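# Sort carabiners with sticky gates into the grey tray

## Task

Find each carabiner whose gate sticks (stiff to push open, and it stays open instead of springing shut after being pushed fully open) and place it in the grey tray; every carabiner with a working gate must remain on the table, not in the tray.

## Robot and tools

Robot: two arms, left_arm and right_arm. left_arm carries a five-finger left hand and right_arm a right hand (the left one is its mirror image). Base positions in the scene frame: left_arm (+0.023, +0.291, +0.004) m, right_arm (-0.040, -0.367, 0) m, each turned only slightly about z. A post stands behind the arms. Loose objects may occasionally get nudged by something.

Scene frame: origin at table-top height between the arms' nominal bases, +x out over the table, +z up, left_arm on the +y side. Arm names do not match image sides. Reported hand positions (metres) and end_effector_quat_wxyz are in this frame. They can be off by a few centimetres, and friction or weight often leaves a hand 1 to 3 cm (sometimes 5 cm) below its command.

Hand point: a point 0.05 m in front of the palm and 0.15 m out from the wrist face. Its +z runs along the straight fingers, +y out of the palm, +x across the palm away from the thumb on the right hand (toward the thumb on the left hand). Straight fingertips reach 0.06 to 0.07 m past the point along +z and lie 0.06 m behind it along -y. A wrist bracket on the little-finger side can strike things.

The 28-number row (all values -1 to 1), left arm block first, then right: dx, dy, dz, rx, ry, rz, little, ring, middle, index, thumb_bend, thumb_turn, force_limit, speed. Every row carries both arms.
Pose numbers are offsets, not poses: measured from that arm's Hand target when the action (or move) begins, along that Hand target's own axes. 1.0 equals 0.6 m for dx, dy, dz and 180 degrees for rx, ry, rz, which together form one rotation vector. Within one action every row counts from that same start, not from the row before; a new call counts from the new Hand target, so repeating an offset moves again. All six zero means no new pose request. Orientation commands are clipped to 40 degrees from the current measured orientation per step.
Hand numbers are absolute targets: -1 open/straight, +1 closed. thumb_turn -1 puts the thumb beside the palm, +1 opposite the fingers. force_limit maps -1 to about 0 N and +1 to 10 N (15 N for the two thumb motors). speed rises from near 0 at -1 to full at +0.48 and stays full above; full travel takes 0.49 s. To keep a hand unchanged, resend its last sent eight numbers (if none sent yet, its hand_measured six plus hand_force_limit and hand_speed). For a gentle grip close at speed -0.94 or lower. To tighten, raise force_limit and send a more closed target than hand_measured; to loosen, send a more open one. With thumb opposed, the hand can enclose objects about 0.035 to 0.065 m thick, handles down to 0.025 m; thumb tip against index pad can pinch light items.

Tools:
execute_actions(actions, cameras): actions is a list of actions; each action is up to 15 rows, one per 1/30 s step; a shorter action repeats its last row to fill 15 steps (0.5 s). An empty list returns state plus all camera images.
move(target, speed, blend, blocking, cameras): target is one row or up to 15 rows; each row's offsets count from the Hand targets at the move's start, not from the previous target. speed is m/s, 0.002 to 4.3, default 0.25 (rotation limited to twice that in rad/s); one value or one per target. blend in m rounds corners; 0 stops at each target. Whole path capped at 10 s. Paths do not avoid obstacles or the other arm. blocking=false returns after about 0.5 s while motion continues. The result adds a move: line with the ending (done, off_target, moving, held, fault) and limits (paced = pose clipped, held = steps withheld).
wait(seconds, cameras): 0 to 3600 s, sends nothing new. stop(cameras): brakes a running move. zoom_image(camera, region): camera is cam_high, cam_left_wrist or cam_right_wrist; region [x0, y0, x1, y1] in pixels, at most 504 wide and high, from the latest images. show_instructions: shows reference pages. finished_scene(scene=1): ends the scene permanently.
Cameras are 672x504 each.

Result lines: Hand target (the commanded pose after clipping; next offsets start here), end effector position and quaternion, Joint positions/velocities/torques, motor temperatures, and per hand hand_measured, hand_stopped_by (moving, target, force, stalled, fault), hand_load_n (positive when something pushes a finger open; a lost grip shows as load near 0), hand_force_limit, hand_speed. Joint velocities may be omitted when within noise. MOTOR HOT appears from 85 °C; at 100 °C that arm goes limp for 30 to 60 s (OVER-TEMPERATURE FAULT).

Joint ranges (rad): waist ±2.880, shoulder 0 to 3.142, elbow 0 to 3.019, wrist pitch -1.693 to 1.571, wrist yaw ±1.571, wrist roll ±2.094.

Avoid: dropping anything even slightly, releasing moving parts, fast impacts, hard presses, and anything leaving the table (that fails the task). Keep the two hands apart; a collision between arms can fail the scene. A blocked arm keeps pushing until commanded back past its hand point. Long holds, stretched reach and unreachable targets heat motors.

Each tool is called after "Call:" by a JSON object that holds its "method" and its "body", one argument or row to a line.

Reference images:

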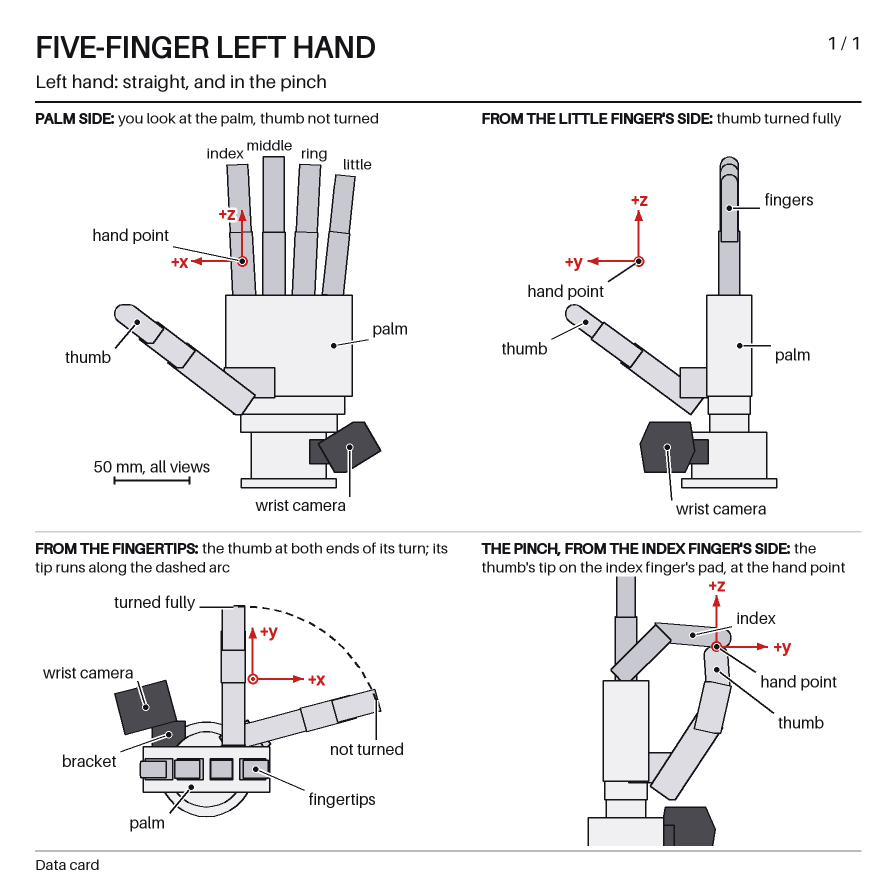

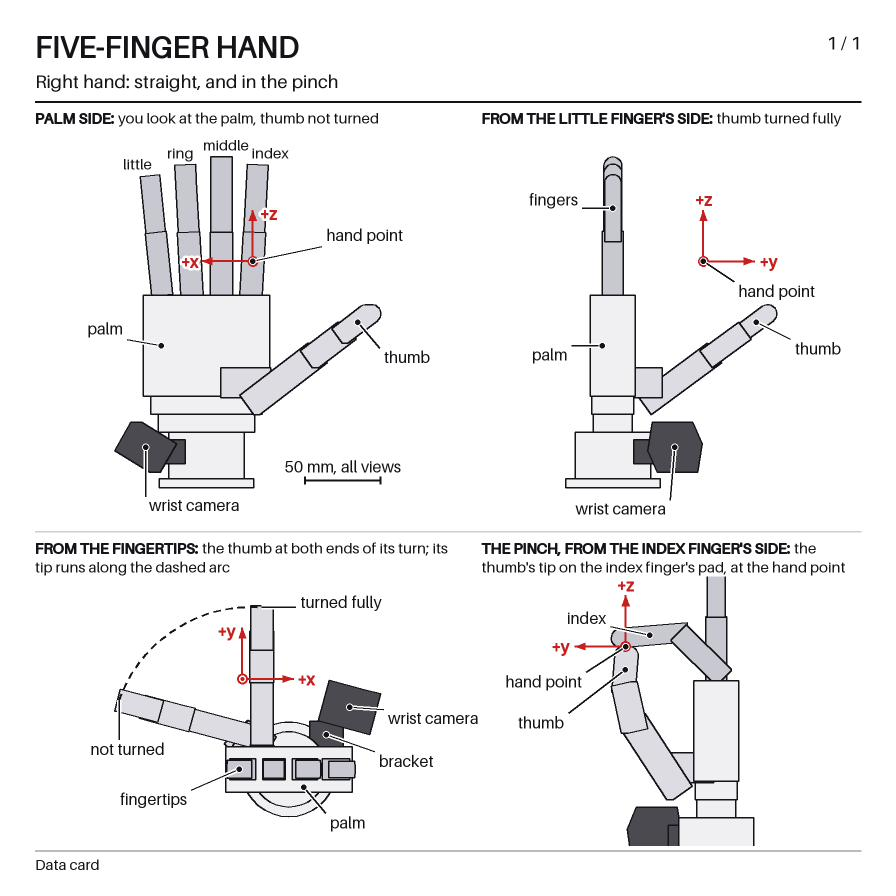

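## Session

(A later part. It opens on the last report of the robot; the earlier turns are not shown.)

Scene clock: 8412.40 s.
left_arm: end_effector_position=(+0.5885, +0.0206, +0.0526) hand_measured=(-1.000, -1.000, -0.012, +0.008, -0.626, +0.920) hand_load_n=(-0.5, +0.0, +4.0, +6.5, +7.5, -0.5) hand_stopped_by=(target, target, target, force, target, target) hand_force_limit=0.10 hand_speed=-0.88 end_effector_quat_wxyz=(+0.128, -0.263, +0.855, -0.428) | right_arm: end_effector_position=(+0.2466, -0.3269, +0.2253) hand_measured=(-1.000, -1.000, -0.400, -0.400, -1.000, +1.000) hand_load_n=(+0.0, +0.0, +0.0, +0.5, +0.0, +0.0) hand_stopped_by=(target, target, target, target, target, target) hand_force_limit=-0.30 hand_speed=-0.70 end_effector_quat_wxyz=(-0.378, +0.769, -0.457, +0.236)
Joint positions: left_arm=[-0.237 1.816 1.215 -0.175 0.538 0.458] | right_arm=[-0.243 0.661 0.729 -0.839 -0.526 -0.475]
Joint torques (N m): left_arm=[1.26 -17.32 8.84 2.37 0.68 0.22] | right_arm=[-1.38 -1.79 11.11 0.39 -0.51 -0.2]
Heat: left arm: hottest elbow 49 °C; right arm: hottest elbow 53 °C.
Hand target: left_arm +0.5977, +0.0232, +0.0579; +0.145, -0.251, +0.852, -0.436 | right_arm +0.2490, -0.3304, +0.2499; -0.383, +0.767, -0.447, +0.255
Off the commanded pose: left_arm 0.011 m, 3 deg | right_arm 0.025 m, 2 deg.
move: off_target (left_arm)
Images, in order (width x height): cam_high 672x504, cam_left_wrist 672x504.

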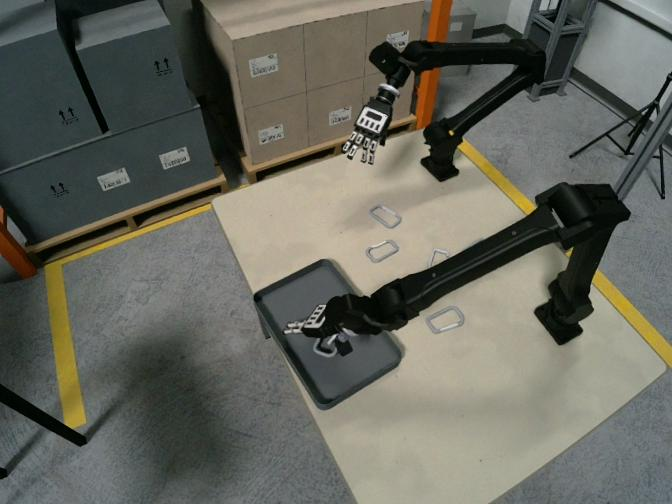

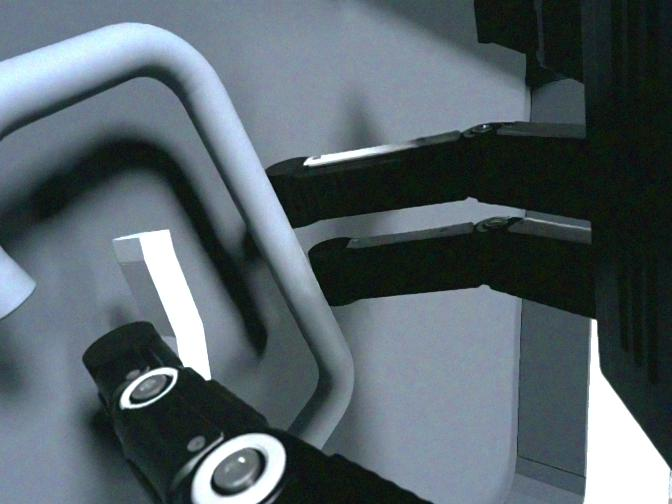

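Call:
{"method": "move", "body": {
  "target": [
    [0.0009,0.0272,0.0193,0,0,0,-1,-1,-0.01,0.02,-0.62,0.92,0.1,-0.88,0,0,0,0,0,0,-1,-1,-0.4,-0.4,-1,1,-0.3,-0.7]
  ],
  "speed": 0.04,
  "cameras": ["cam_left_wrist"]
}}

Scene clock: 8416.00 s.
left_arm: end_effector_position=(+0.5901, +0.0197, +0.0369) hand_measured=(-1.000, -1.000, -0.012, +0.008, -0.626, +0.920) hand_load_n=(+0.0, +0.0, +3.0, +3.5, +5.0, +0.0) hand_stopped_by=(target, target, target, force, target, target) hand_force_limit=0.10 hand_speed=-0.88 end_effector_quat_wxyz=(+0.131, -0.261, +0.854, -0.431) | right_arm: end_effector_position=(+0.2466, -0.3269, +0.2253) hand_measured=(-1.000, -1.000, -0.400, -0.400, -1.000, +1.000) hand_load_n=(+0.0, +0.0, +0.0, +0.0, +0.0, +0.0) hand_stopped_by=(target, target, target, target, target, target) hand_force_limit=-0.30 hand_speed=-0.70 end_effector_quat_wxyz=(-0.378, +0.769, -0.457, +0.236)
Joint positions: left_arm=[-0.237 1.842 1.2 -0.124 0.54 0.458] | right_arm=[-0.243 0.661 0.729 -0.839 -0.526 -0.475]
Joint torques (N m): left_arm=[1.26 -17.14 8.5 2.29 0.57 0.21] | right_arm=[-1.03 -1.67 11.06 0.49 -0.5 -0.18]
Heat: left arm: hottest elbow 49 °C; right arm: hottest elbow 53 °C.
Hand target: left_arm +0.5978, +0.0232, +0.0379; +0.145, -0.251, +0.852, -0.436 | right_arm +0.2490, -0.3304, +0.2499; -0.383, +0.767, -0.447, +0.255
Off the commanded pose: left_arm 0.008 m, 2 deg | right_arm 0.025 m, 2 deg.
move: done

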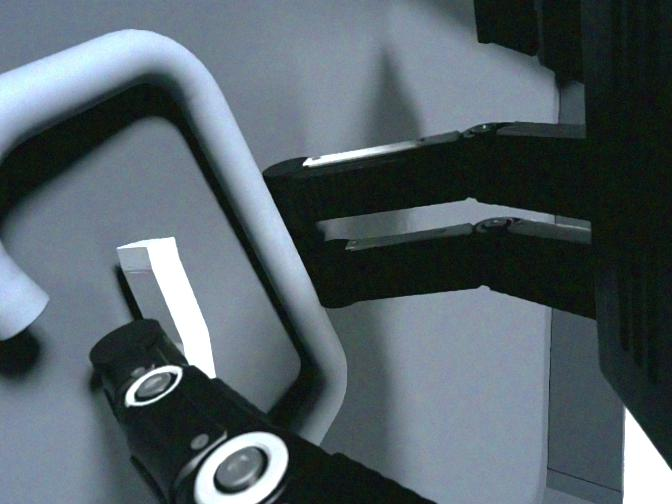

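Call:
{"method": "execute_actions", "body": {
  "actions": [
    [[0,0,0,0,0,0,-1,-1,-0.03,-0.01,-0.66,0.92,0.1,-0.85,0,0,0,0,0,0,-1,-1,-0.4,-0.4,-1,1,-0.3,-0.7]],
    [[0,0,0,0,0,0,-1,-1,-0.1,-0.1,-0.75,0.95,0.1,-0.7,0,0,0,0,0,0,-1,-1,-0.4,-0.4,-1,1,-0.3,-0.7]],
    [[0,0,0,0,0,0,-1,-1,-0.35,-0.35,-0.9,1,0.1,-0.6,0,0,0,0,0,0,-1,-1,-0.4,-0.4,-1,1,-0.3,-0.7]],
    [[0,0,0,0,0,0,-1,-1,-0.4,-0.4,-1,1,0.1,-0.6,0,0,0,0,0,0,-1,-1,-0.4,-0.4,-1,1,-0.3,-0.7]]
  ],
  "cameras": ["cam_left_wrist"]
}}

Scene clock: 8422.07 s.
left_arm: end_effector_position=(+0.5907, +0.0194, +0.0374) hand_measured=(-1.000, -1.000, -0.400, -0.400, -1.000, +1.000) hand_load_n=(-0.5, -0.5, +0.0, +0.0, +0.0, +0.0) hand_stopped_by=(target, target, target, target, target, target) hand_force_limit=0.10 hand_speed=-0.60 end_effector_quat_wxyz=(+0.132, -0.260, +0.853, -0.432) | right_arm: end_effector_position=(+0.2466, -0.3269, +0.2253) hand_measured=(-1.000, -1.000, -0.400, -0.400, -1.000, +1.000) hand_load_n=(+0.0, +0.0, +0.0, +0.0, +0.0, +0.0) hand_stopped_by=(target, target, target, target, target, target) hand_force_limit=-0.30 hand_speed=-0.70 end_effector_quat_wxyz=(-0.378, +0.769, -0.457, +0.236)
Joint positions: left_arm=[-0.237 1.842 1.2 -0.12 0.541 0.458] | right_arm=[-0.243 0.661 0.729 -0.839 -0.526 -0.475]
Joint torques (N m): left_arm=[1.26 -17.14 8.49 2.17 0.56 0.21] | right_arm=[-0.97 -1.96 11.08 0.5 -0.5 -0.22]
Heat: left arm: hottest elbow 48 °C; right arm: hottest elbow 53 °C.
Hand target: left_arm +0.5977, +0.0232, +0.0379; +0.145, -0.251, +0.852, -0.436 | right_arm +0.2490, -0.3304, +0.2499; -0.383, +0.767, -0.447, +0.255
Off the commanded pose: left_arm 0.008 m, 2 deg | right_arm 0.025 m, 2 deg.

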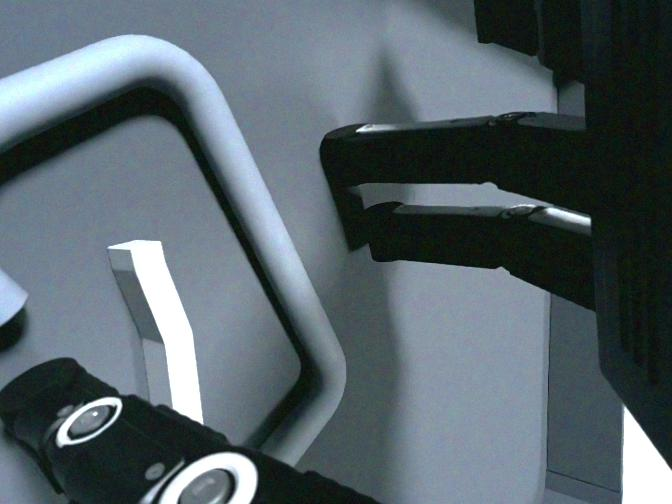

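Released on tray floor. Raise straight up.

Call:
{"method": "move", "body": {
  "target": [
    [-0.0065,-0.1904,-0.1348,0,0,0,-1,-1,-0.4,-0.4,-1,1,0.1,-0.6,0,0,0,0,0,0,-1,-1,-0.4,-0.4,-1,1,-0.3,-0.7]
  ],
  "speed": 0.1,
  "cameras": ["cam_left_wrist","cam_high"]
}}

Scene clock: 8427.07 s.
left_arm: end_effector_position=(+0.5795, +0.0227, +0.1436) hand_measured=(-1.000, -1.000, -0.400, -0.400, -1.000, +1.000) hand_load_n=(+0.0, +0.0, +0.0, +0.0, +0.0, +0.0) hand_stopped_by=(target, target, target, target, target, target) hand_force_limit=0.10 hand_speed=-0.60 end_effector_quat_wxyz=(+0.121, -0.266, +0.857, -0.424) | right_arm: end_effector_position=(+0.2466, -0.3269, +0.2253) hand_measured=(-1.000, -1.000, -0.400, -0.400, -1.000, +1.000) hand_load_n=(-0.5, -0.5, +0.0, +0.0, +0.0, +0.0) hand_stopped_by=(target, target, target, target, target, target) hand_force_limit=-0.30 hand_speed=-0.70 end_effector_quat_wxyz=(-0.378, +0.769, -0.457, +0.236)
Joint positions: left_arm=[-0.237 1.69 1.315 -0.418 0.541 0.458] | right_arm=[-0.243 0.661 0.729 -0.839 -0.526 -0.475]
Joint torques (N m): left_arm=[1.26 -17.61 14.69 0.43 0.56 0.2] | right_arm=[-1.26 -1.96 11.17 0.47 -0.53 -0.2]
Heat: left arm: hottest elbow 48 °C; right arm: hottest elbow 53 °C.
Hand target: left_arm +0.5978, +0.0232, +0.1780; +0.145, -0.251, +0.852, -0.436 | right_arm +0.2490, -0.3304, +0.2499; -0.383, +0.767, -0.447, +0.255
Off the commanded pose: left_arm 0.039 m, 4 deg | right_arm 0.025 m, 2 deg.
move: off_target (left_arm)
Images, in order (width x height): cam_high 672x504, cam_left_wrist 672x504.

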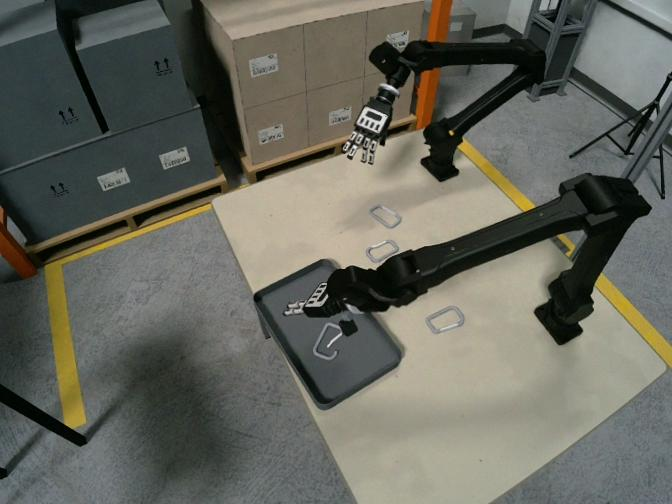

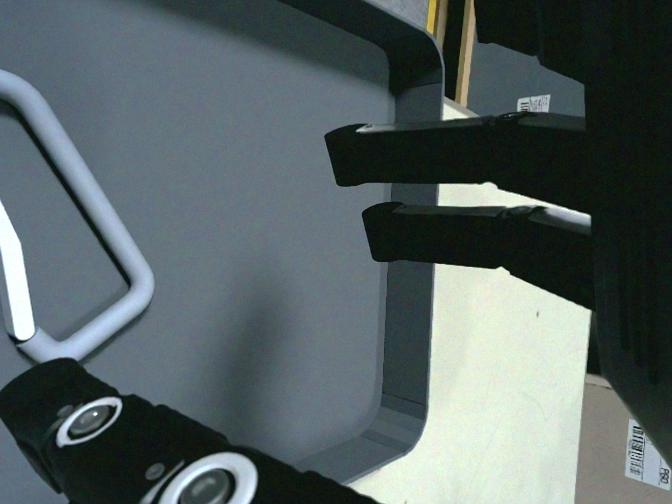

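Call:
{"method": "move", "body": {
  "target": [
    [0.1555,0.3205,-0.581,-0.0111,-0.3218,-0.2279,-1,-1,-0.35,-0.35,-1,1,0.1,-0.6,-0.1622,0.114,0.2005,-0.0041,0.068,0.048,-1,-1,-0.4,-0.4,-1,1,-0.3,-0.7]
  ],
  "speed": 0.2,
  "cameras": ["cam_right_wrist","cam_high"]
}}

Scene clock: 8484.17 s.
left_arm: end_effector_position=(+0.3036, +0.2956, +0.2247) hand_measured=(-1.000, -1.000, -0.350, -0.350, -1.000, +1.000) hand_load_n=(+0.0, +0.0, +0.0, +0.0, +0.0, +0.0) hand_stopped_by=(target, target, target, target, target, target) hand_force_limit=0.10 hand_speed=-0.60 end_effector_quat_wxyz=(-0.378, +0.685, -0.557, +0.279) | right_arm: end_effector_position=(+0.2533, -0.2296, +0.1159) hand_measured=(-1.000, -1.000, -0.400, -0.400, -1.000, +1.000) hand_load_n=(+0.0, +0.0, +0.0, +0.0, +0.0, +0.0) hand_stopped_by=(target, target, target, target, target, target) hand_force_limit=-0.30 hand_speed=-0.70 end_effector_quat_wxyz=(-0.334, +0.707, -0.546, +0.300)
Joint positions: left_arm=[0.049 0.464 0.628 -0.771 -0.209 -0.096] | right_arm=[0.425 0.695 0.436 -0.401 0.226 0.096]
Joint torques (N m): left_arm=[1.67 0.85 10.21 0.66 0.06 -0.13] | right_arm=[1.32 -1.03 8.1 2.65 0.24 0.06]
Motor temperatures (°C): left_arm=[27 29 54 28 27 28] | right_arm=[28 29 53 25 27 27]
Heat: left arm: hottest elbow 54 °C; right arm: hottest elbow 53 °C.
Hand target: left_arm +0.2998, +0.3001, +0.2198; -0.371, +0.699, -0.548, +0.271 | right_arm +0.2579, -0.2223, +0.1201; -0.346, +0.702, -0.544, +0.302
Off the commanded pose: left_arm 0.008 m, 2 deg | right_arm 0.010 m, 2 deg.
move: done
Images, in order (width x height): cam_high 672x504, cam_right_wrist 672x504.

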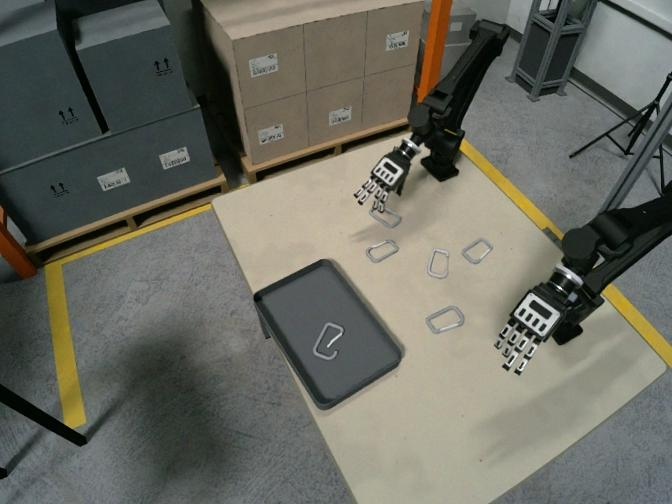

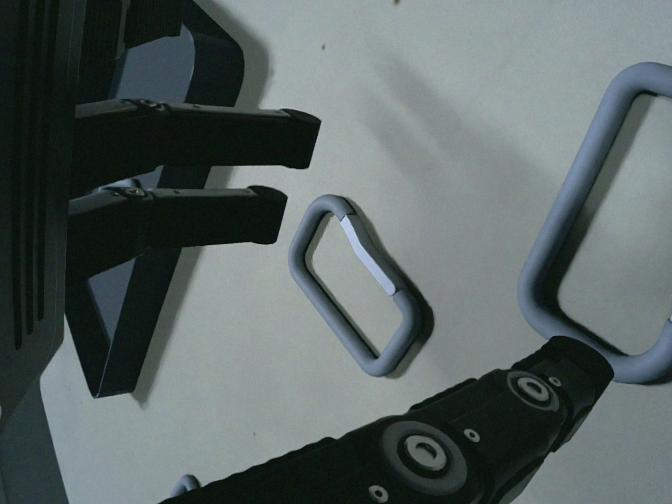

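Call:
{"method": "move", "body": {
  "target": [
    [0,0,0,0,0,0,-1,-1,-0.35,-0.35,-1,1,0.1,-0.6,-0.0074,0.1246,0.0828,0,0,0,-1,-1,-0.2,-0.2,-1,1,-0.3,-0.7]
  ],
  "speed": 0.08,
  "cameras": ["cam_right_wrist"]
}}

Scene clock: 8501.70 s.
left_arm: end_effector_position=(+0.3036, +0.2956, +0.2247) hand_measured=(-1.000, -1.000, -0.350, -0.350, -1.000, +1.000) hand_load_n=(+0.0, +0.0, +0.0, +0.0, +0.0, +0.0) hand_stopped_by=(target, target, target, target, target, target) hand_force_limit=0.10 hand_speed=-0.60 end_effector_quat_wxyz=(-0.378, +0.685, -0.557, +0.279) | right_arm: end_effector_position=(+0.2523, -0.2301, +0.0276) hand_measured=(-1.000, -1.000, -0.200, -0.200, -1.000, +1.000) hand_load_n=(+0.0, +0.0, -0.5, +0.0, +0.0, +0.0) hand_stopped_by=(target, target, target, target, target, target) hand_force_limit=-0.30 hand_speed=-0.70 end_effector_quat_wxyz=(-0.334, +0.706, -0.547, +0.301)
Joint positions: left_arm=[0.049 0.464 0.628 -0.771 -0.209 -0.096] | right_arm=[0.426 0.89 0.248 -0.015 0.229 0.099]
Joint torques (N m): left_arm=[1.61 0.97 10.21 0.64 0.06 -0.13] | right_arm=[1.03 -1.67 6.69 2.73 0.26 0.06]
Heat: left arm: hottest elbow 52 °C; right arm: hottest elbow 49 °C.
Hand target: left_arm +0.2998, +0.3001, +0.2198; -0.371, +0.699, -0.548, +0.271 | right_arm +0.2552, -0.2228, +0.0302; -0.346, +0.702, -0.544, +0.302
Off the commanded pose: left_arm 0.008 m, 2 deg | right_arm 0.008 m, 1 deg.
move: done

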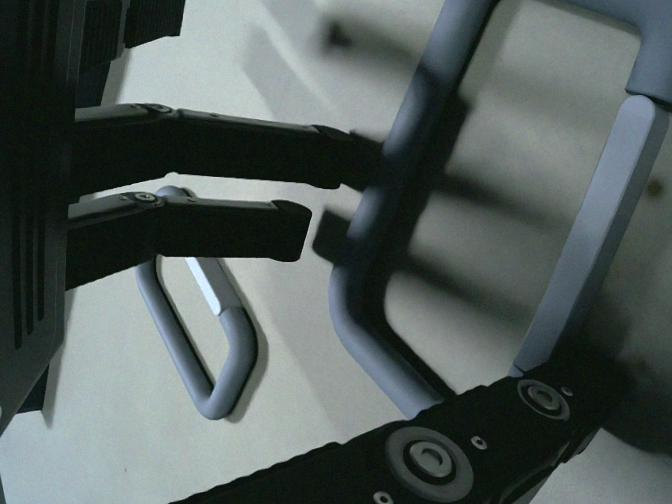

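Call:
{"method": "execute_actions", "body": {
  "actions": [
    [[0,0,0,0,0,0,-1,-1,-0.35,-0.35,-1,1,0.1,-0.6,0,0,0,0,0,0,-1,-1,-0.15,-0.1,-0.9,1,-0.3,-0.85]],
    [[0,0,0,0,0,0,-1,-1,-0.35,-0.35,-1,1,0.1,-0.6,0,0,0,0,0,0,-1,-1,-0.08,-0.04,-0.86,1,-0.3,-0.88]],
    [[0,0,0,0,0,0,-1,-1,-0.35,-0.35,-1,1,0.1,-0.6,0,0,0,0,0,0,-1,-1,-0.03,0.01,-0.83,1,-0.3,-0.9]]
  ],
  "cameras": ["cam_right_wrist"]
}}

Scene clock: 8509.73 s.
left_arm: end_effector_position=(+0.3036, +0.2956, +0.2247) hand_measured=(-1.000, -1.000, -0.350, -0.350, -1.000, +1.000) hand_load_n=(+0.0, +0.0, -0.5, +0.0, +0.0, +0.0) hand_stopped_by=(target, target, target, target, target, target) hand_force_limit=0.10 hand_speed=-0.60 end_effector_quat_wxyz=(-0.378, +0.685, -0.557, +0.279) | right_arm: end_effector_position=(+0.2537, -0.2297, +0.0286) hand_measured=(-1.000, -1.000, -0.088, -0.042, -0.872, +1.000) hand_load_n=(+0.0, +0.0, +2.5, +2.0, +5.0, +0.0) hand_stopped_by=(target, target, force, force, force, target) hand_force_limit=-0.30 hand_speed=-0.90 end_effector_quat_wxyz=(-0.337, +0.704, -0.547, +0.303)
Joint positions: left_arm=[0.049 0.464 0.628 -0.771 -0.209 -0.096] | right_arm=[0.426 0.891 0.248 -0.008 0.231 0.1]
Joint torques (N m): left_arm=[1.61 0.85 10.21 0.66 0.06 -0.12] | right_arm=[1.2 -1.32 6.68 2.45 0.19 0.04]
Motor temperatures (°C): left_arm=[27 28 52 28 26 28] | right_arm=[28 29 48 26 26 27]
Heat: left arm: hottest elbow 52 °C; right arm: hottest elbow 48 °C.
Hand target: left_arm +0.2998, +0.3001, +0.2198; -0.371, +0.699, -0.548, +0.271 | right_arm +0.2552, -0.2228, +0.0302; -0.346, +0.702, -0.544, +0.302
Off the commanded pose: left_arm 0.008 m, 2 deg | right_arm 0.007 m, 1 deg.

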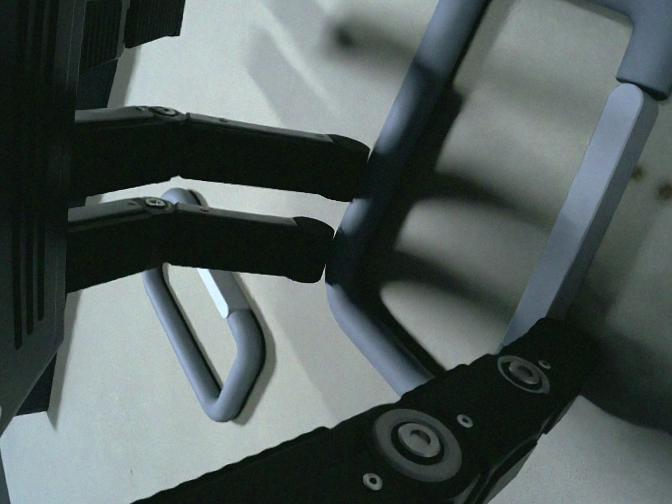

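Call:
{"method": "execute_actions", "body": {
  "actions": [
    [[0,0,0,0,0,0,-1,-1,-0.35,-0.35,-1,1,0.1,-0.6,-0.0006,0.0109,0.0077,0,0,0,-1,-1,-0.05,0,-0.83,1,0,-0.9]],
    [[0,0,0,0,0,0,-1,-1,-0.35,-0.35,-1,1,0.1,-0.6,0,0,0,0,0,0,-1,-1,-0.03,0.02,-0.81,1,0,-0.9]]
  ],
  "cameras": ["cam_right_wrist"]
}}

Scene clock: 8516.17 s.
left_arm: end_effector_position=(+0.3036, +0.2956, +0.2247) hand_measured=(-1.000, -1.000, -0.350, -0.350, -1.000, +1.000) hand_load_n=(+0.0, +0.0, +0.0, +0.0, +0.0, +0.0) hand_stopped_by=(target, target, target, target, target, target) hand_force_limit=0.10 hand_speed=-0.60 end_effector_quat_wxyz=(-0.378, +0.685, -0.557, +0.279) | right_arm: end_effector_position=(+0.2591, -0.2271, +0.0295) hand_measured=(-1.000, -1.000, -0.056, +0.020, -0.860, +1.000) hand_load_n=(+0.0, +0.0, +6.0, +0.0, +7.0, +1.0) hand_stopped_by=(target, target, force, target, force, target) hand_force_limit=0.00 hand_speed=-0.90 end_effector_quat_wxyz=(-0.346, +0.699, -0.545, +0.308)
Joint positions: left_arm=[0.049 0.464 0.628 -0.771 -0.209 -0.096] | right_arm=[0.426 0.91 0.243 0.04 0.231 0.1]
Joint torques (N m): left_arm=[1.55 0.91 10.21 0.65 0.05 -0.13] | right_arm=[0.97 -0.85 6.05 2.29 0.17 0.04]
Heat: left arm: hottest elbow 51 °C; right arm: hottest elbow 47 °C.
Hand target: left_arm +0.2998, +0.3001, +0.2198; -0.371, +0.699, -0.548, +0.271 | right_arm +0.2552, -0.2229, +0.0222; -0.346, +0.702, -0.544, +0.302
Off the commanded pose: left_arm 0.008 m, 2 deg | right_arm 0.009 m, 1 deg.

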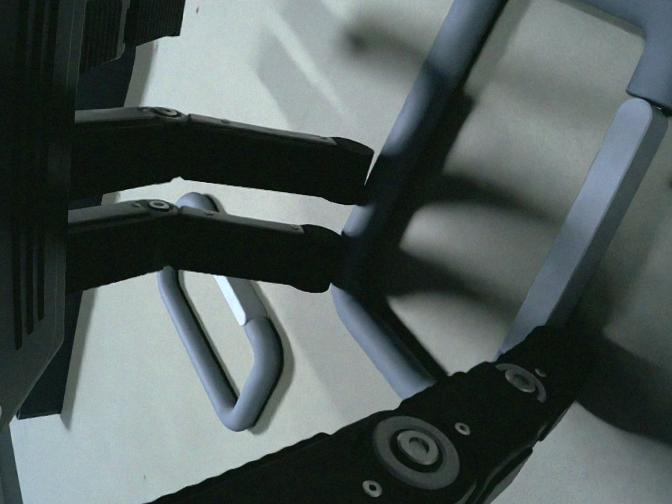

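Call:
{"method": "move", "body": {
  "target": [
    [0,0,0,0,0,0,-1,-1,-0.35,-0.35,-1,1,0.1,-0.6,0,0,0,0,0,0,-1,-1,-0.2,-0.2,-1,1,0,-0.7],
    [0,0,0,0,0,0,-1,-1,-0.35,-0.35,-1,1,0.1,-0.6,0.0016,-0.0271,-0.0192,0,0,0,-1,-1,-0.2,-0.2,-1,1,0,-0.7],
    [0,0,0,0,0,0,-1,-1,-0.35,-0.35,-1,1,0.1,-0.6,0.0266,-0.0236,-0.0192,0,0,0,-1,-1,-0.2,-0.2,-1,1,0,-0.7],
    [0,0,0,0,0,0,-1,-1,-0.35,-0.35,-1,1,0.1,-0.6,0.0246,0.0056,-0.0035,0,0,0,-1,-1,-0.2,-0.2,-1,1,0,-0.7]
  ],
  "speed": 0.06,
  "cameras": ["cam_right_wrist"]
}}

Scene clock: 8529.33 s.
left_arm: end_effector_position=(+0.3036, +0.2956, +0.2247) hand_measured=(-1.000, -1.000, -0.350, -0.350, -1.000, +1.000) hand_load_n=(-0.5, +0.0, +0.0, +0.0, +0.0, +0.0) hand_stopped_by=(target, target, target, target, target, target) hand_force_limit=0.10 hand_speed=-0.60 end_effector_quat_wxyz=(-0.378, +0.685, -0.557, +0.279) | right_arm: end_effector_position=(+0.2563, -0.2344, +0.0293) hand_measured=(-1.000, -1.000, -0.200, -0.200, -1.000, +1.000) hand_load_n=(+0.0, +0.0, +0.0, +0.0, +0.0, +0.0) hand_stopped_by=(target, target, target, target, target, target) hand_force_limit=0.00 hand_speed=-0.70 end_effector_quat_wxyz=(-0.352, +0.699, -0.544, +0.302)
Joint positions: left_arm=[0.049 0.464 0.628 -0.771 -0.209 -0.096] | right_arm=[0.383 0.879 0.226 0.036 0.182 0.08]
Joint torques (N m): left_arm=[1.61 0.85 10.18 0.65 0.06 -0.13] | right_arm=[-0.62 -1.08 6.12 2.14 -0.06 -0.17]
Heat: left arm: hottest elbow 50 °C; right arm: hottest elbow 46 °C.
Hand target: left_arm +0.2998, +0.3001, +0.2198; -0.371, +0.699, -0.548, +0.271 | right_arm +0.2550, -0.2381, +0.0214; -0.346, +0.702, -0.544, +0.302
Off the commanded pose: left_arm 0.008 m, 2 deg | right_arm 0.009 m, 1 deg.
move: done

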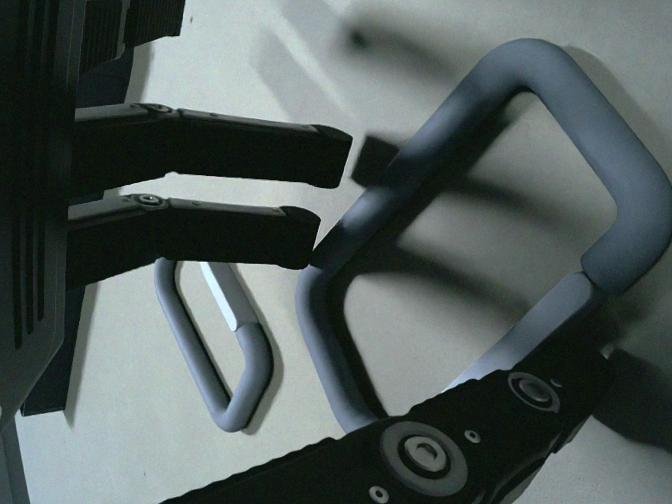

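Call:
{"method": "execute_actions", "body": {
  "actions": [
    [[0,0,0,0,0,0,-1,-1,-0.35,-0.35,-1,1,0.1,-0.6,0,0,0,0,0,0,-1,-1,-0.12,-0.1,-0.97,1,-0.2,-0.8]],
    [[0,0,0,0,0,0,-1,-1,-0.35,-0.35,-1,1,0.1,-0.6,0,0,0,0,0,0,-1,-1,-0.06,-0.03,-0.93,1,-0.2,-0.8]],
    [[0,0,0,0,0,0,-1,-1,-0.35,-0.35,-1,1,0.1,-0.6,0,0,0,0,0,0,-1,-1,-0.03,0.0,-0.87,1,-0.2,-0.85]]
  ],
  "cameras": ["cam_right_wrist"]
}}

Scene clock: 8543.17 s.
left_arm: end_effector_position=(+0.3036, +0.2956, +0.2247) hand_measured=(-1.000, -1.000, -0.350, -0.350, -1.000, +1.000) hand_load_n=(+0.0, +0.0, +0.0, +0.0, +0.0, +0.0) hand_stopped_by=(target, target, target, target, target, target) hand_force_limit=0.10 hand_speed=-0.60 end_effector_quat_wxyz=(-0.378, +0.685, -0.557, +0.279) | right_arm: end_effector_position=(+0.2559, -0.2346, +0.0284) hand_measured=(-1.000, -1.000, -0.030, +0.000, -0.900, +1.000) hand_load_n=(+0.0, +0.0, +3.0, +1.5, +6.0, -1.0) hand_stopped_by=(target, target, target, target, force, target) hand_force_limit=-0.20 hand_speed=-0.85 end_effector_quat_wxyz=(-0.352, +0.699, -0.544, +0.302)
Joint positions: left_arm=[0.049 0.464 0.628 -0.771 -0.209 -0.096] | right_arm=[0.383 0.88 0.225 0.038 0.182 0.08]
Joint torques (N m): left_arm=[1.61 0.97 10.21 0.66 0.06 -0.13] | right_arm=[-0.79 -0.67 6.16 2.15 -0.05 -0.16]
Heat: left arm: hottest elbow 49 °C; right arm: hottest elbow 45 °C.
Hand target: left_arm +0.2998, +0.3001, +0.2198; -0.371, +0.699, -0.548, +0.271 | right_arm +0.2550, -0.2381, +0.0214; -0.346, +0.702, -0.544, +0.302
Off the commanded pose: left_arm 0.008 m, 2 deg | right_arm 0.008 m, 1 deg.

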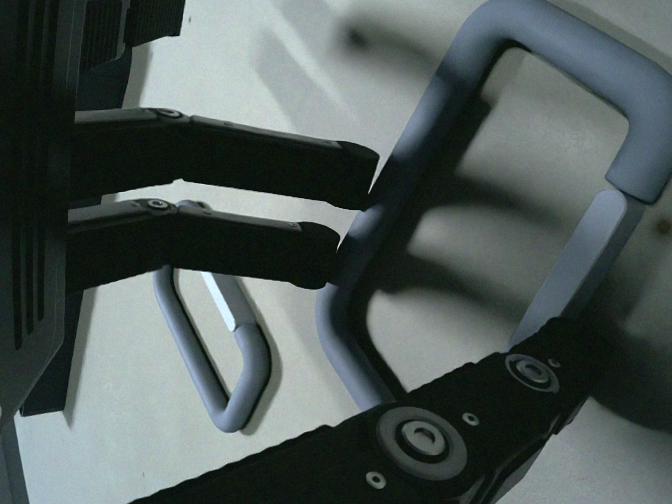

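Call:
{"method": "execute_actions", "body": {
  "actions": [
    [[0,0,0,0,0,0,-1,-1,-0.35,-0.35,-1,1,0.1,-0.6,0,0,0,0,0,0,-1,-1,-0.02,0.02,-0.86,1,0.2,-0.88]]
  ],
  "cameras": ["cam_right_wrist"]
}}

Scene clock: 8547.47 s.
left_arm: end_effector_position=(+0.3036, +0.2956, +0.2247) hand_measured=(-1.000, -1.000, -0.350, -0.350, -1.000, +1.000) hand_load_n=(+0.0, +0.0, +0.0, +0.0, +0.0, +0.0) hand_stopped_by=(target, target, target, target, target, target) hand_force_limit=0.10 hand_speed=-0.60 end_effector_quat_wxyz=(-0.378, +0.685, -0.557, +0.279) | right_arm: end_effector_position=(+0.2560, -0.2346, +0.0285) hand_measured=(-1.000, -1.000, -0.022, +0.020, -0.888, +1.000) hand_load_n=(+0.0, +0.0, +5.5, +1.0, +8.5, +0.0) hand_stopped_by=(target, target, target, target, force, target) hand_force_limit=0.20 hand_speed=-0.88 end_effector_quat_wxyz=(-0.352, +0.699, -0.544, +0.302)
Joint positions: left_arm=[0.049 0.464 0.628 -0.771 -0.209 -0.096] | right_arm=[0.383 0.88 0.225 0.038 0.182 0.08]
Joint torques (N m): left_arm=[1.61 0.91 10.19 0.65 0.06 -0.12] | right_arm=[-0.79 -0.85 6.15 2.19 -0.05 -0.17]
Heat: left arm: hottest elbow 49 °C; right arm: hottest elbow 45 °C.
Hand target: left_arm +0.2998, +0.3001, +0.2198; -0.371, +0.699, -0.548, +0.271 | right_arm +0.2550, -0.2381, +0.0214; -0.346, +0.702, -0.544, +0.302
Off the commanded pose: left_arm 0.008 m, 2 deg | right_arm 0.008 m, 1 deg.

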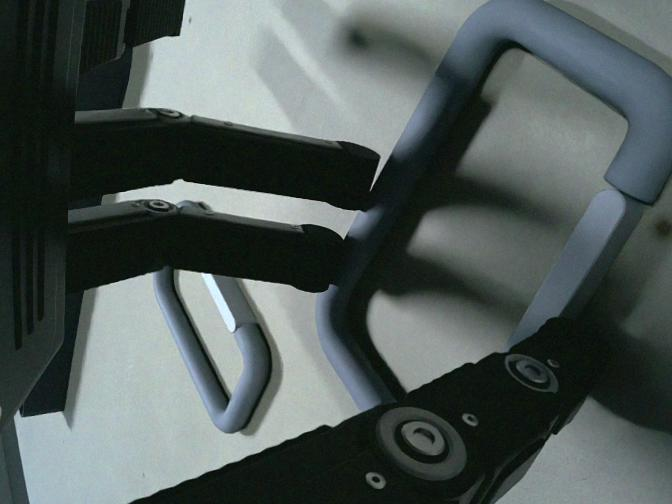

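Call:
{"method": "move", "body": {
  "target": [
    [0,0,0,0,0,0,-1,-1,-0.35,-0.35,-1,1,0.1,-0.6,0.0063,-0.1086,-0.077,0,0,0,-1,-1,-0.02,0.02,-0.86,1,0.2,-0.88],
    [0,0,0,0,0,0,-1,-1,-0.35,-0.35,-1,1,0.1,-0.6,-0.3805,-0.2761,0.1268,-0.0026,0.0453,0.0321,-1,-1,-0.02,0.02,-0.86,1,0.2,-0.88]
  ],
  "speed": [0.07,0.15],
  "blend": 0.02,
  "cameras": ["cam_right_wrist","cam_high"]
}}

Scene clock: 8563.43 s.
left_arm: end_effector_position=(+0.3036, +0.2956, +0.2247) hand_measured=(-1.000, -1.000, -0.350, -0.350, -1.000, +1.000) hand_load_n=(+0.0, +0.0, +0.0, +0.0, +0.0, +0.0) hand_stopped_by=(target, target, target, target, target, target) hand_force_limit=0.10 hand_speed=-0.60 end_effector_quat_wxyz=(-0.378, +0.685, -0.557, +0.279) | right_arm: end_effector_position=(+0.3499, +0.0130, +0.0944) hand_measured=(-1.000, -1.000, -0.022, +0.020, -0.886, +1.000) hand_load_n=(-0.5, +0.0, +0.0, +0.0, +0.0, +0.0) hand_stopped_by=(target, target, target, target, force, target) hand_force_limit=0.20 hand_speed=-0.88 end_effector_quat_wxyz=(-0.317, +0.656, -0.600, +0.332)
Joint positions: left_arm=[0.049 0.464 0.628 -0.771 -0.209 -0.096] | right_arm=[0.88 1.509 0.961 -0.303 0.691 0.561]
Joint torques (N m): left_arm=[1.61 0.85 10.19 0.64 0.06 -0.13] | right_arm=[0.91 -9.41 9.69 0.36 0.54 0.09]
Heat: left arm: hottest elbow 49 °C; right arm: hottest elbow 44 °C.
Hand target: left_arm +0.2998, +0.3001, +0.2198; -0.371, +0.699, -0.548, +0.271 | right_arm +0.3563, +0.0240, +0.1015; -0.319, +0.652, -0.603, +0.332
Off the commanded pose: left_arm 0.008 m, 2 deg | right_arm 0.014 m, 1 deg.
move: off_target (right_arm)
Images, in order (width x height): cam_high 672x504, cam_right_wrist 672x504.

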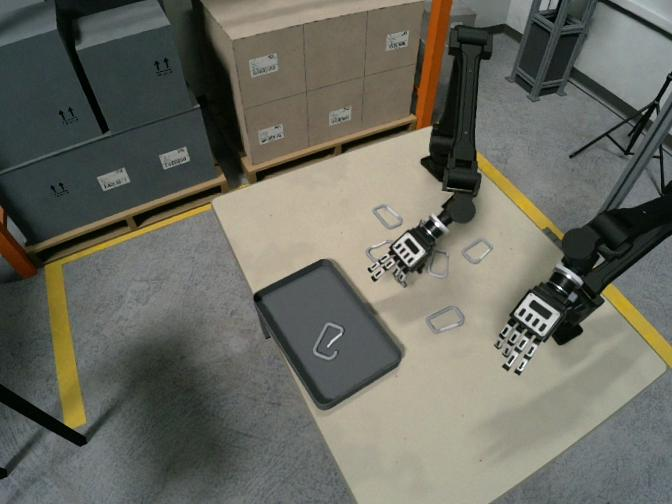

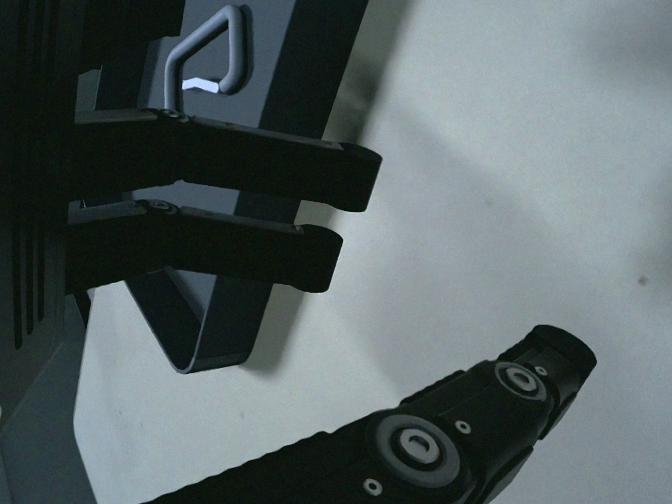

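Call:
{"method": "move", "body": {
  "target": [
    [0,0,0,0,0,0,-1,-1,-0.35,-0.35,-1,1,0.1,-0.6,0.4022,0.0983,-0.1582,0.0027,-0.0454,-0.0321,-1,-1,-0.35,-0.35,-1,1,0,-0.6]
  ],
  "speed": 0.2,
  "cameras": ["cam_right_wrist","cam_high"]
}}

Scene clock: 8582.63 s.
left_arm: end_effector_position=(+0.3036, +0.2956, +0.2247) hand_measured=(-1.000, -1.000, -0.350, -0.350, -1.000, +1.000) hand_load_n=(+0.0, +0.0, +0.0, +0.0, +0.0, +0.0) hand_stopped_by=(target, target, target, target, target, target) hand_force_limit=0.10 hand_speed=-0.60 end_effector_quat_wxyz=(-0.378, +0.685, -0.557, +0.279) | right_arm: end_effector_position=(+0.2606, -0.2166, +0.1189) hand_measured=(-1.000, -1.000, -0.350, -0.350, -1.000, +1.000) hand_load_n=(+0.0, +0.0, +0.0, +0.0, +0.0, +0.0) hand_stopped_by=(target, target, target, target, target, target) hand_force_limit=0.00 hand_speed=-0.60 end_effector_quat_wxyz=(-0.351, +0.700, -0.544, +0.301)
Joint positions: left_arm=[0.049 0.464 0.628 -0.771 -0.209 -0.096] | right_arm=[0.452 0.721 0.436 -0.344 0.237 0.121]
Joint torques (N m): left_arm=[1.55 0.79 10.19 0.66 0.06 -0.12] | right_arm=[-1.08 -3.02 7.9 0.68 -0.11 -0.18]
Heat: left arm: hottest elbow 48 °C; right arm: hottest elbow 46 °C.
Hand target: left_arm +0.2998, +0.3001, +0.2198; -0.371, +0.699, -0.548, +0.271 | right_arm +0.2577, -0.2223, +0.1199; -0.346, +0.702, -0.544, +0.302
Off the commanded pose: left_arm 0.008 m, 2 deg | right_arm 0.006 m, 1 deg.
move: done
Images, in order (width x height): cam_high 672x504, cam_right_wrist 672x504.

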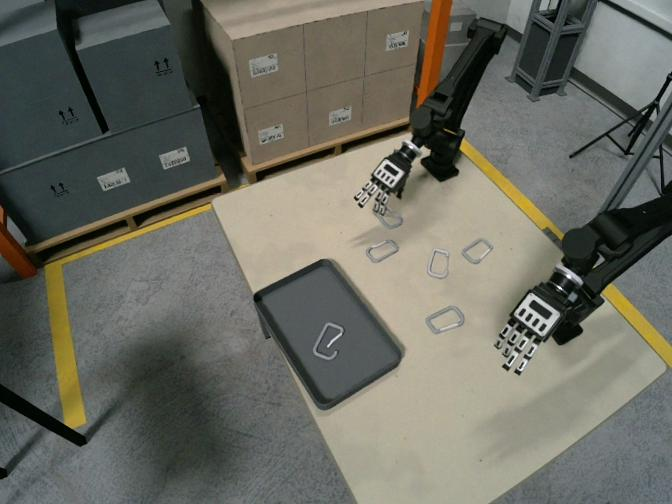

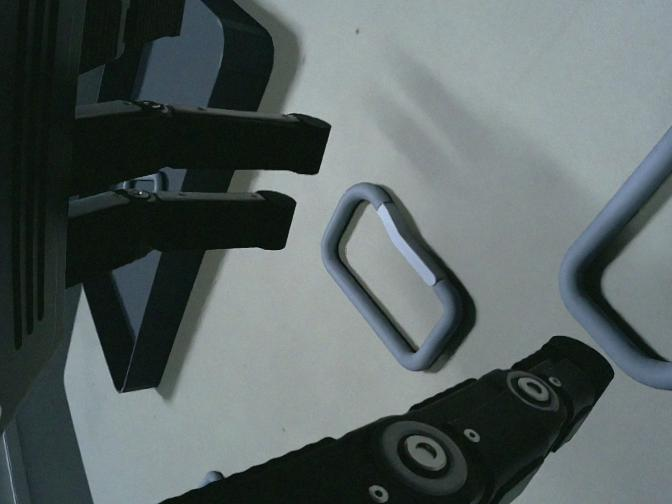

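Call:
{"method": "zoom_image", "body": {
  "camera": "cam_high",
  "region": [360, 190, 510, 345]
}}

Scaled by 3.252 from the camera's image (finer frame: 960x720).

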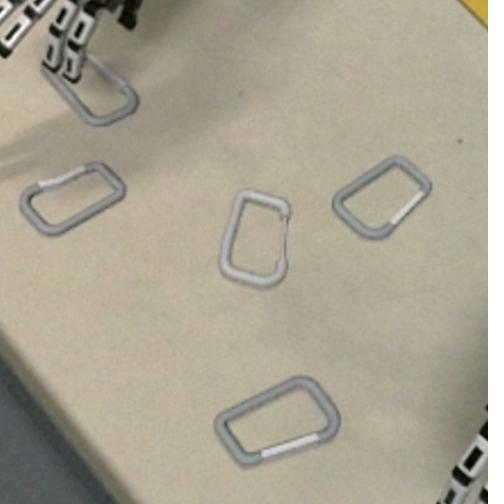

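Call:
{"method": "move", "body": {
  "target": [
    [0,0,0,0,0,0,-1,-1,-0.35,-0.35,-1,1,0.1,-0.6,-0.0055,0.095,0.0673,-0.0032,0.0543,0.0385,-1,-1,-0.35,-0.35,-1,1,0,-0.6]
  ],
  "speed": 0.1,
  "cameras": ["cam_right_wrist"]
}}

Scene clock: 8607.07 s.
left_arm: end_effector_position=(+0.3036, +0.2956, +0.2247) hand_measured=(-1.000, -1.000, -0.350, -0.350, -1.000, +1.000) hand_load_n=(+0.0, +0.0, +0.0, +0.0, +0.0, +0.0) hand_stopped_by=(target, target, target, target, target, target) hand_force_limit=0.10 hand_speed=-0.60 end_effector_quat_wxyz=(-0.378, +0.685, -0.557, +0.279) | right_arm: end_effector_position=(+0.2538, -0.2308, +0.0463) hand_measured=(-1.000, -1.000, -0.350, -0.350, -1.000, +1.000) hand_load_n=(+0.0, -0.5, +0.0, +0.0, +0.0, +0.0) hand_stopped_by=(target, target, target, target, target, target) hand_force_limit=0.00 hand_speed=-0.60 end_effector_quat_wxyz=(-0.299, +0.647, -0.616, +0.337)
Joint positions: left_arm=[0.049 0.464 0.628 -0.771 -0.209 -0.096] | right_arm=[0.546 0.867 0.312 -0.182 0.486 0.317]
Joint torques (N m): left_arm=[1.55 0.91 10.19 0.64 0.05 -0.12] | right_arm=[1.26 -1.67 7.28 2.4 0.4 0.07]
Motor temperatures (°C): left_arm=[27 27 48 28 26 28] | right_arm=[28 29 43 25 26 27]
Heat: left arm: hottest elbow 48 °C; right arm: hottest elbow 43 °C.
Hand target: left_arm +0.2998, +0.3001, +0.2198; -0.371, +0.699, -0.548, +0.271 | right_arm +0.2577, -0.2224, +0.0499; -0.313, +0.642, -0.614, +0.337
Off the commanded pose: left_arm 0.008 m, 2 deg | right_arm 0.010 m, 2 deg.
move: done

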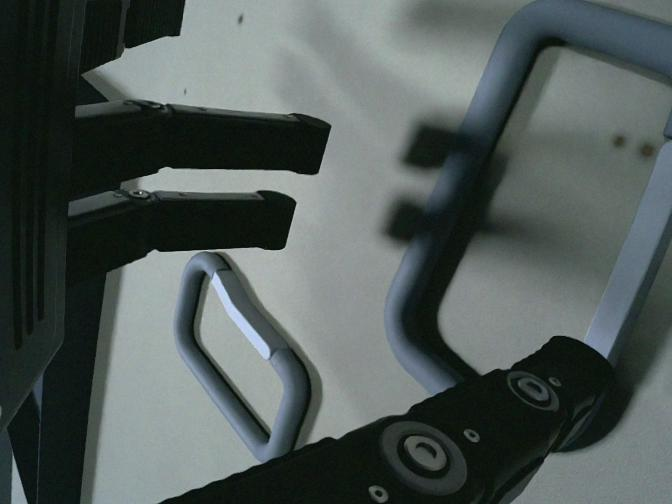

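Call:
{"method": "execute_actions", "body": {
  "actions": [
    [[0,0,0,0,0,0,-1,-1,-0.35,-0.35,-1,1,0.1,-0.6,0,0,0,0,0,0,-1,-1,-0.35,-0.35,-1,-0.6,0,0]],
    [[0,0,0,0,0,0,-1,-1,-0.35,-0.35,-1,1,0.1,-0.6,0,0,0,0,0,0,-1,-1,-0.35,-0.35,-1,-0.6,0,0]]
  ],
  "cameras": ["cam_right_wrist"]
}}

Scene clock: 8630.50 s.
left_arm: end_effector_position=(+0.3036, +0.2956, +0.2247) hand_measured=(-1.000, -1.000, -0.350, -0.350, -1.000, +1.000) hand_load_n=(+0.0, +0.0, -0.5, +0.0, +0.0, +0.5) hand_stopped_by=(target, target, target, target, target, target) hand_force_limit=0.10 hand_speed=-0.60 end_effector_quat_wxyz=(-0.378, +0.685, -0.557, +0.279) | right_arm: end_effector_position=(+0.2538, -0.2307, +0.0463) hand_measured=(-1.000, -1.000, -0.350, -0.350, -1.000, -0.600) hand_load_n=(+0.0, +0.0, +0.0, +0.0, +0.0, +0.0) hand_stopped_by=(target, target, target, target, target, target) hand_force_limit=0.00 hand_speed=0.00 end_effector_quat_wxyz=(-0.299, +0.646, -0.616, +0.337)
Joint positions: left_arm=[0.049 0.464 0.628 -0.771 -0.209 -0.096] | right_arm=[0.546 0.867 0.312 -0.182 0.486 0.318]
Joint torques (N m): left_arm=[1.61 0.97 10.19 0.64 0.06 -0.12] | right_arm=[1.08 -1.32 7.08 2.52 0.4 0.09]
Heat: left arm: hottest elbow 47 °C; right arm: hottest elbow 42 °C.
Hand target: left_arm +0.2998, +0.3001, +0.2198; -0.371, +0.699, -0.548, +0.271 | right_arm +0.2577, -0.2223, +0.0499; -0.313, +0.642, -0.614, +0.337
Off the commanded pose: left_arm 0.008 m, 2 deg | right_arm 0.010 m, 2 deg.

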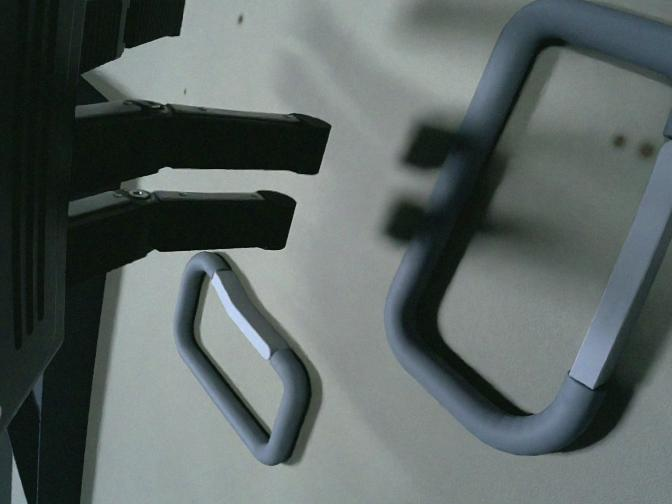

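Call:
{"method": "move", "body": {
  "target": [
    [0,0,0,0,0,0,-1,-1,-0.35,-0.35,-1,1,0.1,-0.6,0.0175,0.007,-0.0085,0,0,0,-1,-1,-0.35,-0.35,-1,1,0,0],
    [0,0,0,0,0,0,-1,-1,-0.35,-0.35,-1,1,0.1,-0.6,0.0147,0.0545,0.0252,0,0,0,-1,-1,-0.35,-0.35,-1,1,0,0]
  ],
  "speed": 0.06,
  "cameras": ["cam_right_wrist"]
}}

Scene clock: 8644.83 s.
left_arm: end_effector_position=(+0.3036, +0.2956, +0.2247) hand_measured=(-1.000, -1.000, -0.350, -0.350, -1.000, +1.000) hand_load_n=(+0.0, +0.0, +0.0, +0.0, +0.0, +0.0) hand_stopped_by=(target, target, target, target, target, target) hand_force_limit=0.10 hand_speed=-0.60 end_effector_quat_wxyz=(-0.378, +0.685, -0.557, +0.279) | right_arm: end_effector_position=(+0.2532, -0.2291, +0.0254) hand_measured=(-1.000, -1.000, -0.350, -0.350, -1.000, +1.000) hand_load_n=(+0.0, +0.0, +0.0, +0.0, +0.0, -1.5) hand_stopped_by=(target, target, target, target, target, target) hand_force_limit=0.00 hand_speed=0.00 end_effector_quat_wxyz=(-0.321, +0.638, -0.613, +0.338)
Joint positions: left_arm=[0.049 0.464 0.628 -0.771 -0.209 -0.096] | right_arm=[0.546 0.917 0.242 -0.016 0.477 0.317]
Joint torques (N m): left_arm=[1.61 0.97 10.21 0.65 0.06 -0.12] | right_arm=[-1.03 -1.38 5.68 2.18 0.05 -0.11]
Heat: left arm: hottest elbow 47 °C; right arm: hottest elbow 42 °C.
Hand target: left_arm +0.2998, +0.3001, +0.2198; -0.371, +0.699, -0.548, +0.271 | right_arm +0.2514, -0.2330, +0.0150; -0.313, +0.642, -0.614, +0.337
Off the commanded pose: left_arm 0.008 m, 2 deg | right_arm 0.011 m, 1 deg.
move: off_target (right_arm)

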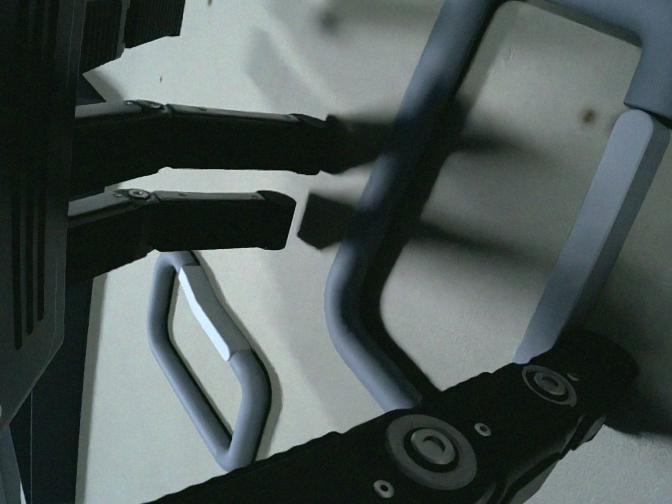

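Call:
{"method": "move", "body": {
  "target": [
    [0,0,0,0,0,0,-1,-1,-0.35,-0.35,-1,1,0.1,-0.6,0.0024,-0.0408,-0.0289,0,0,0,-1,-1,-0.35,-0.35,-1,1,0,0],
    [0,0,0,0,0,0,-1,-1,-0.35,-0.35,-1,1,0.1,-0.6,0.0287,-0.0325,-0.0384,0,0,0,-1,-1,-0.35,-0.35,-1,1,0,0],
    [0,0,0,0,0,0,-1,-1,-0.35,-0.35,-1,1,0.1,-0.6,0.0263,0.0083,-0.0095,0,0,0,-1,-1,-0.35,-0.35,-1,1,0,0]
  ],
  "speed": 0.06,
  "cameras": ["cam_right_wrist"]
}}

Scene clock: 8658.83 s.
left_arm: end_effector_position=(+0.3036, +0.2956, +0.2247) hand_measured=(-1.000, -1.000, -0.350, -0.350, -1.000, +1.000) hand_load_n=(+0.0, +0.0, +0.0, +0.0, +0.0, +0.0) hand_stopped_by=(target, target, target, target, target, target) hand_force_limit=0.10 hand_speed=-0.60 end_effector_quat_wxyz=(-0.378, +0.685, -0.557, +0.279) | right_arm: end_effector_position=(+0.2451, -0.2429, +0.0250) hand_measured=(-1.000, -1.000, -0.350, -0.350, -1.000, +1.000) hand_load_n=(-0.5, +0.0, +0.0, +0.0, +0.5, -1.5) hand_stopped_by=(target, target, target, target, target, target) hand_force_limit=0.00 hand_speed=0.00 end_effector_quat_wxyz=(-0.322, +0.639, -0.612, +0.336)
Joint positions: left_arm=[0.049 0.464 0.628 -0.771 -0.209 -0.096] | right_arm=[0.503 0.842 0.209 -0.044 0.439 0.286]
Joint torques (N m): left_arm=[1.61 0.85 10.21 0.66 0.06 -0.13] | right_arm=[-0.85 0.03 5.72 2.22 0.02 -0.18]
Heat: left arm: hottest elbow 47 °C; right arm: hottest elbow 41 °C.
Hand target: left_arm +0.2998, +0.3001, +0.2198; -0.371, +0.699, -0.548, +0.271 | right_arm +0.2442, -0.2490, +0.0149; -0.313, +0.641, -0.614, +0.337
Off the commanded pose: left_arm 0.008 m, 2 deg | right_arm 0.012 m, 1 deg.
move: off_target (right_arm)

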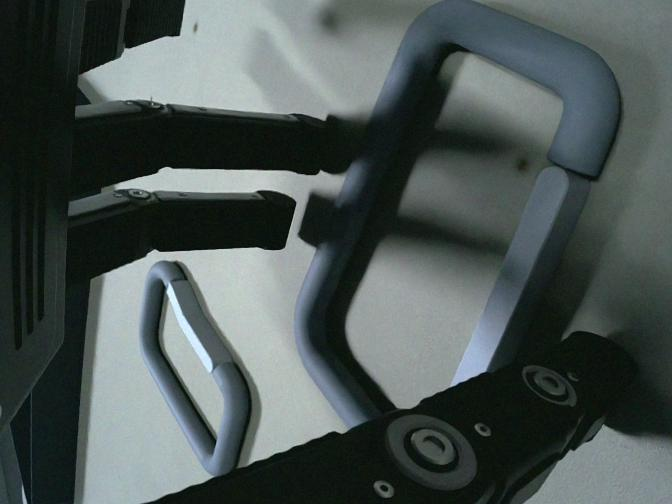

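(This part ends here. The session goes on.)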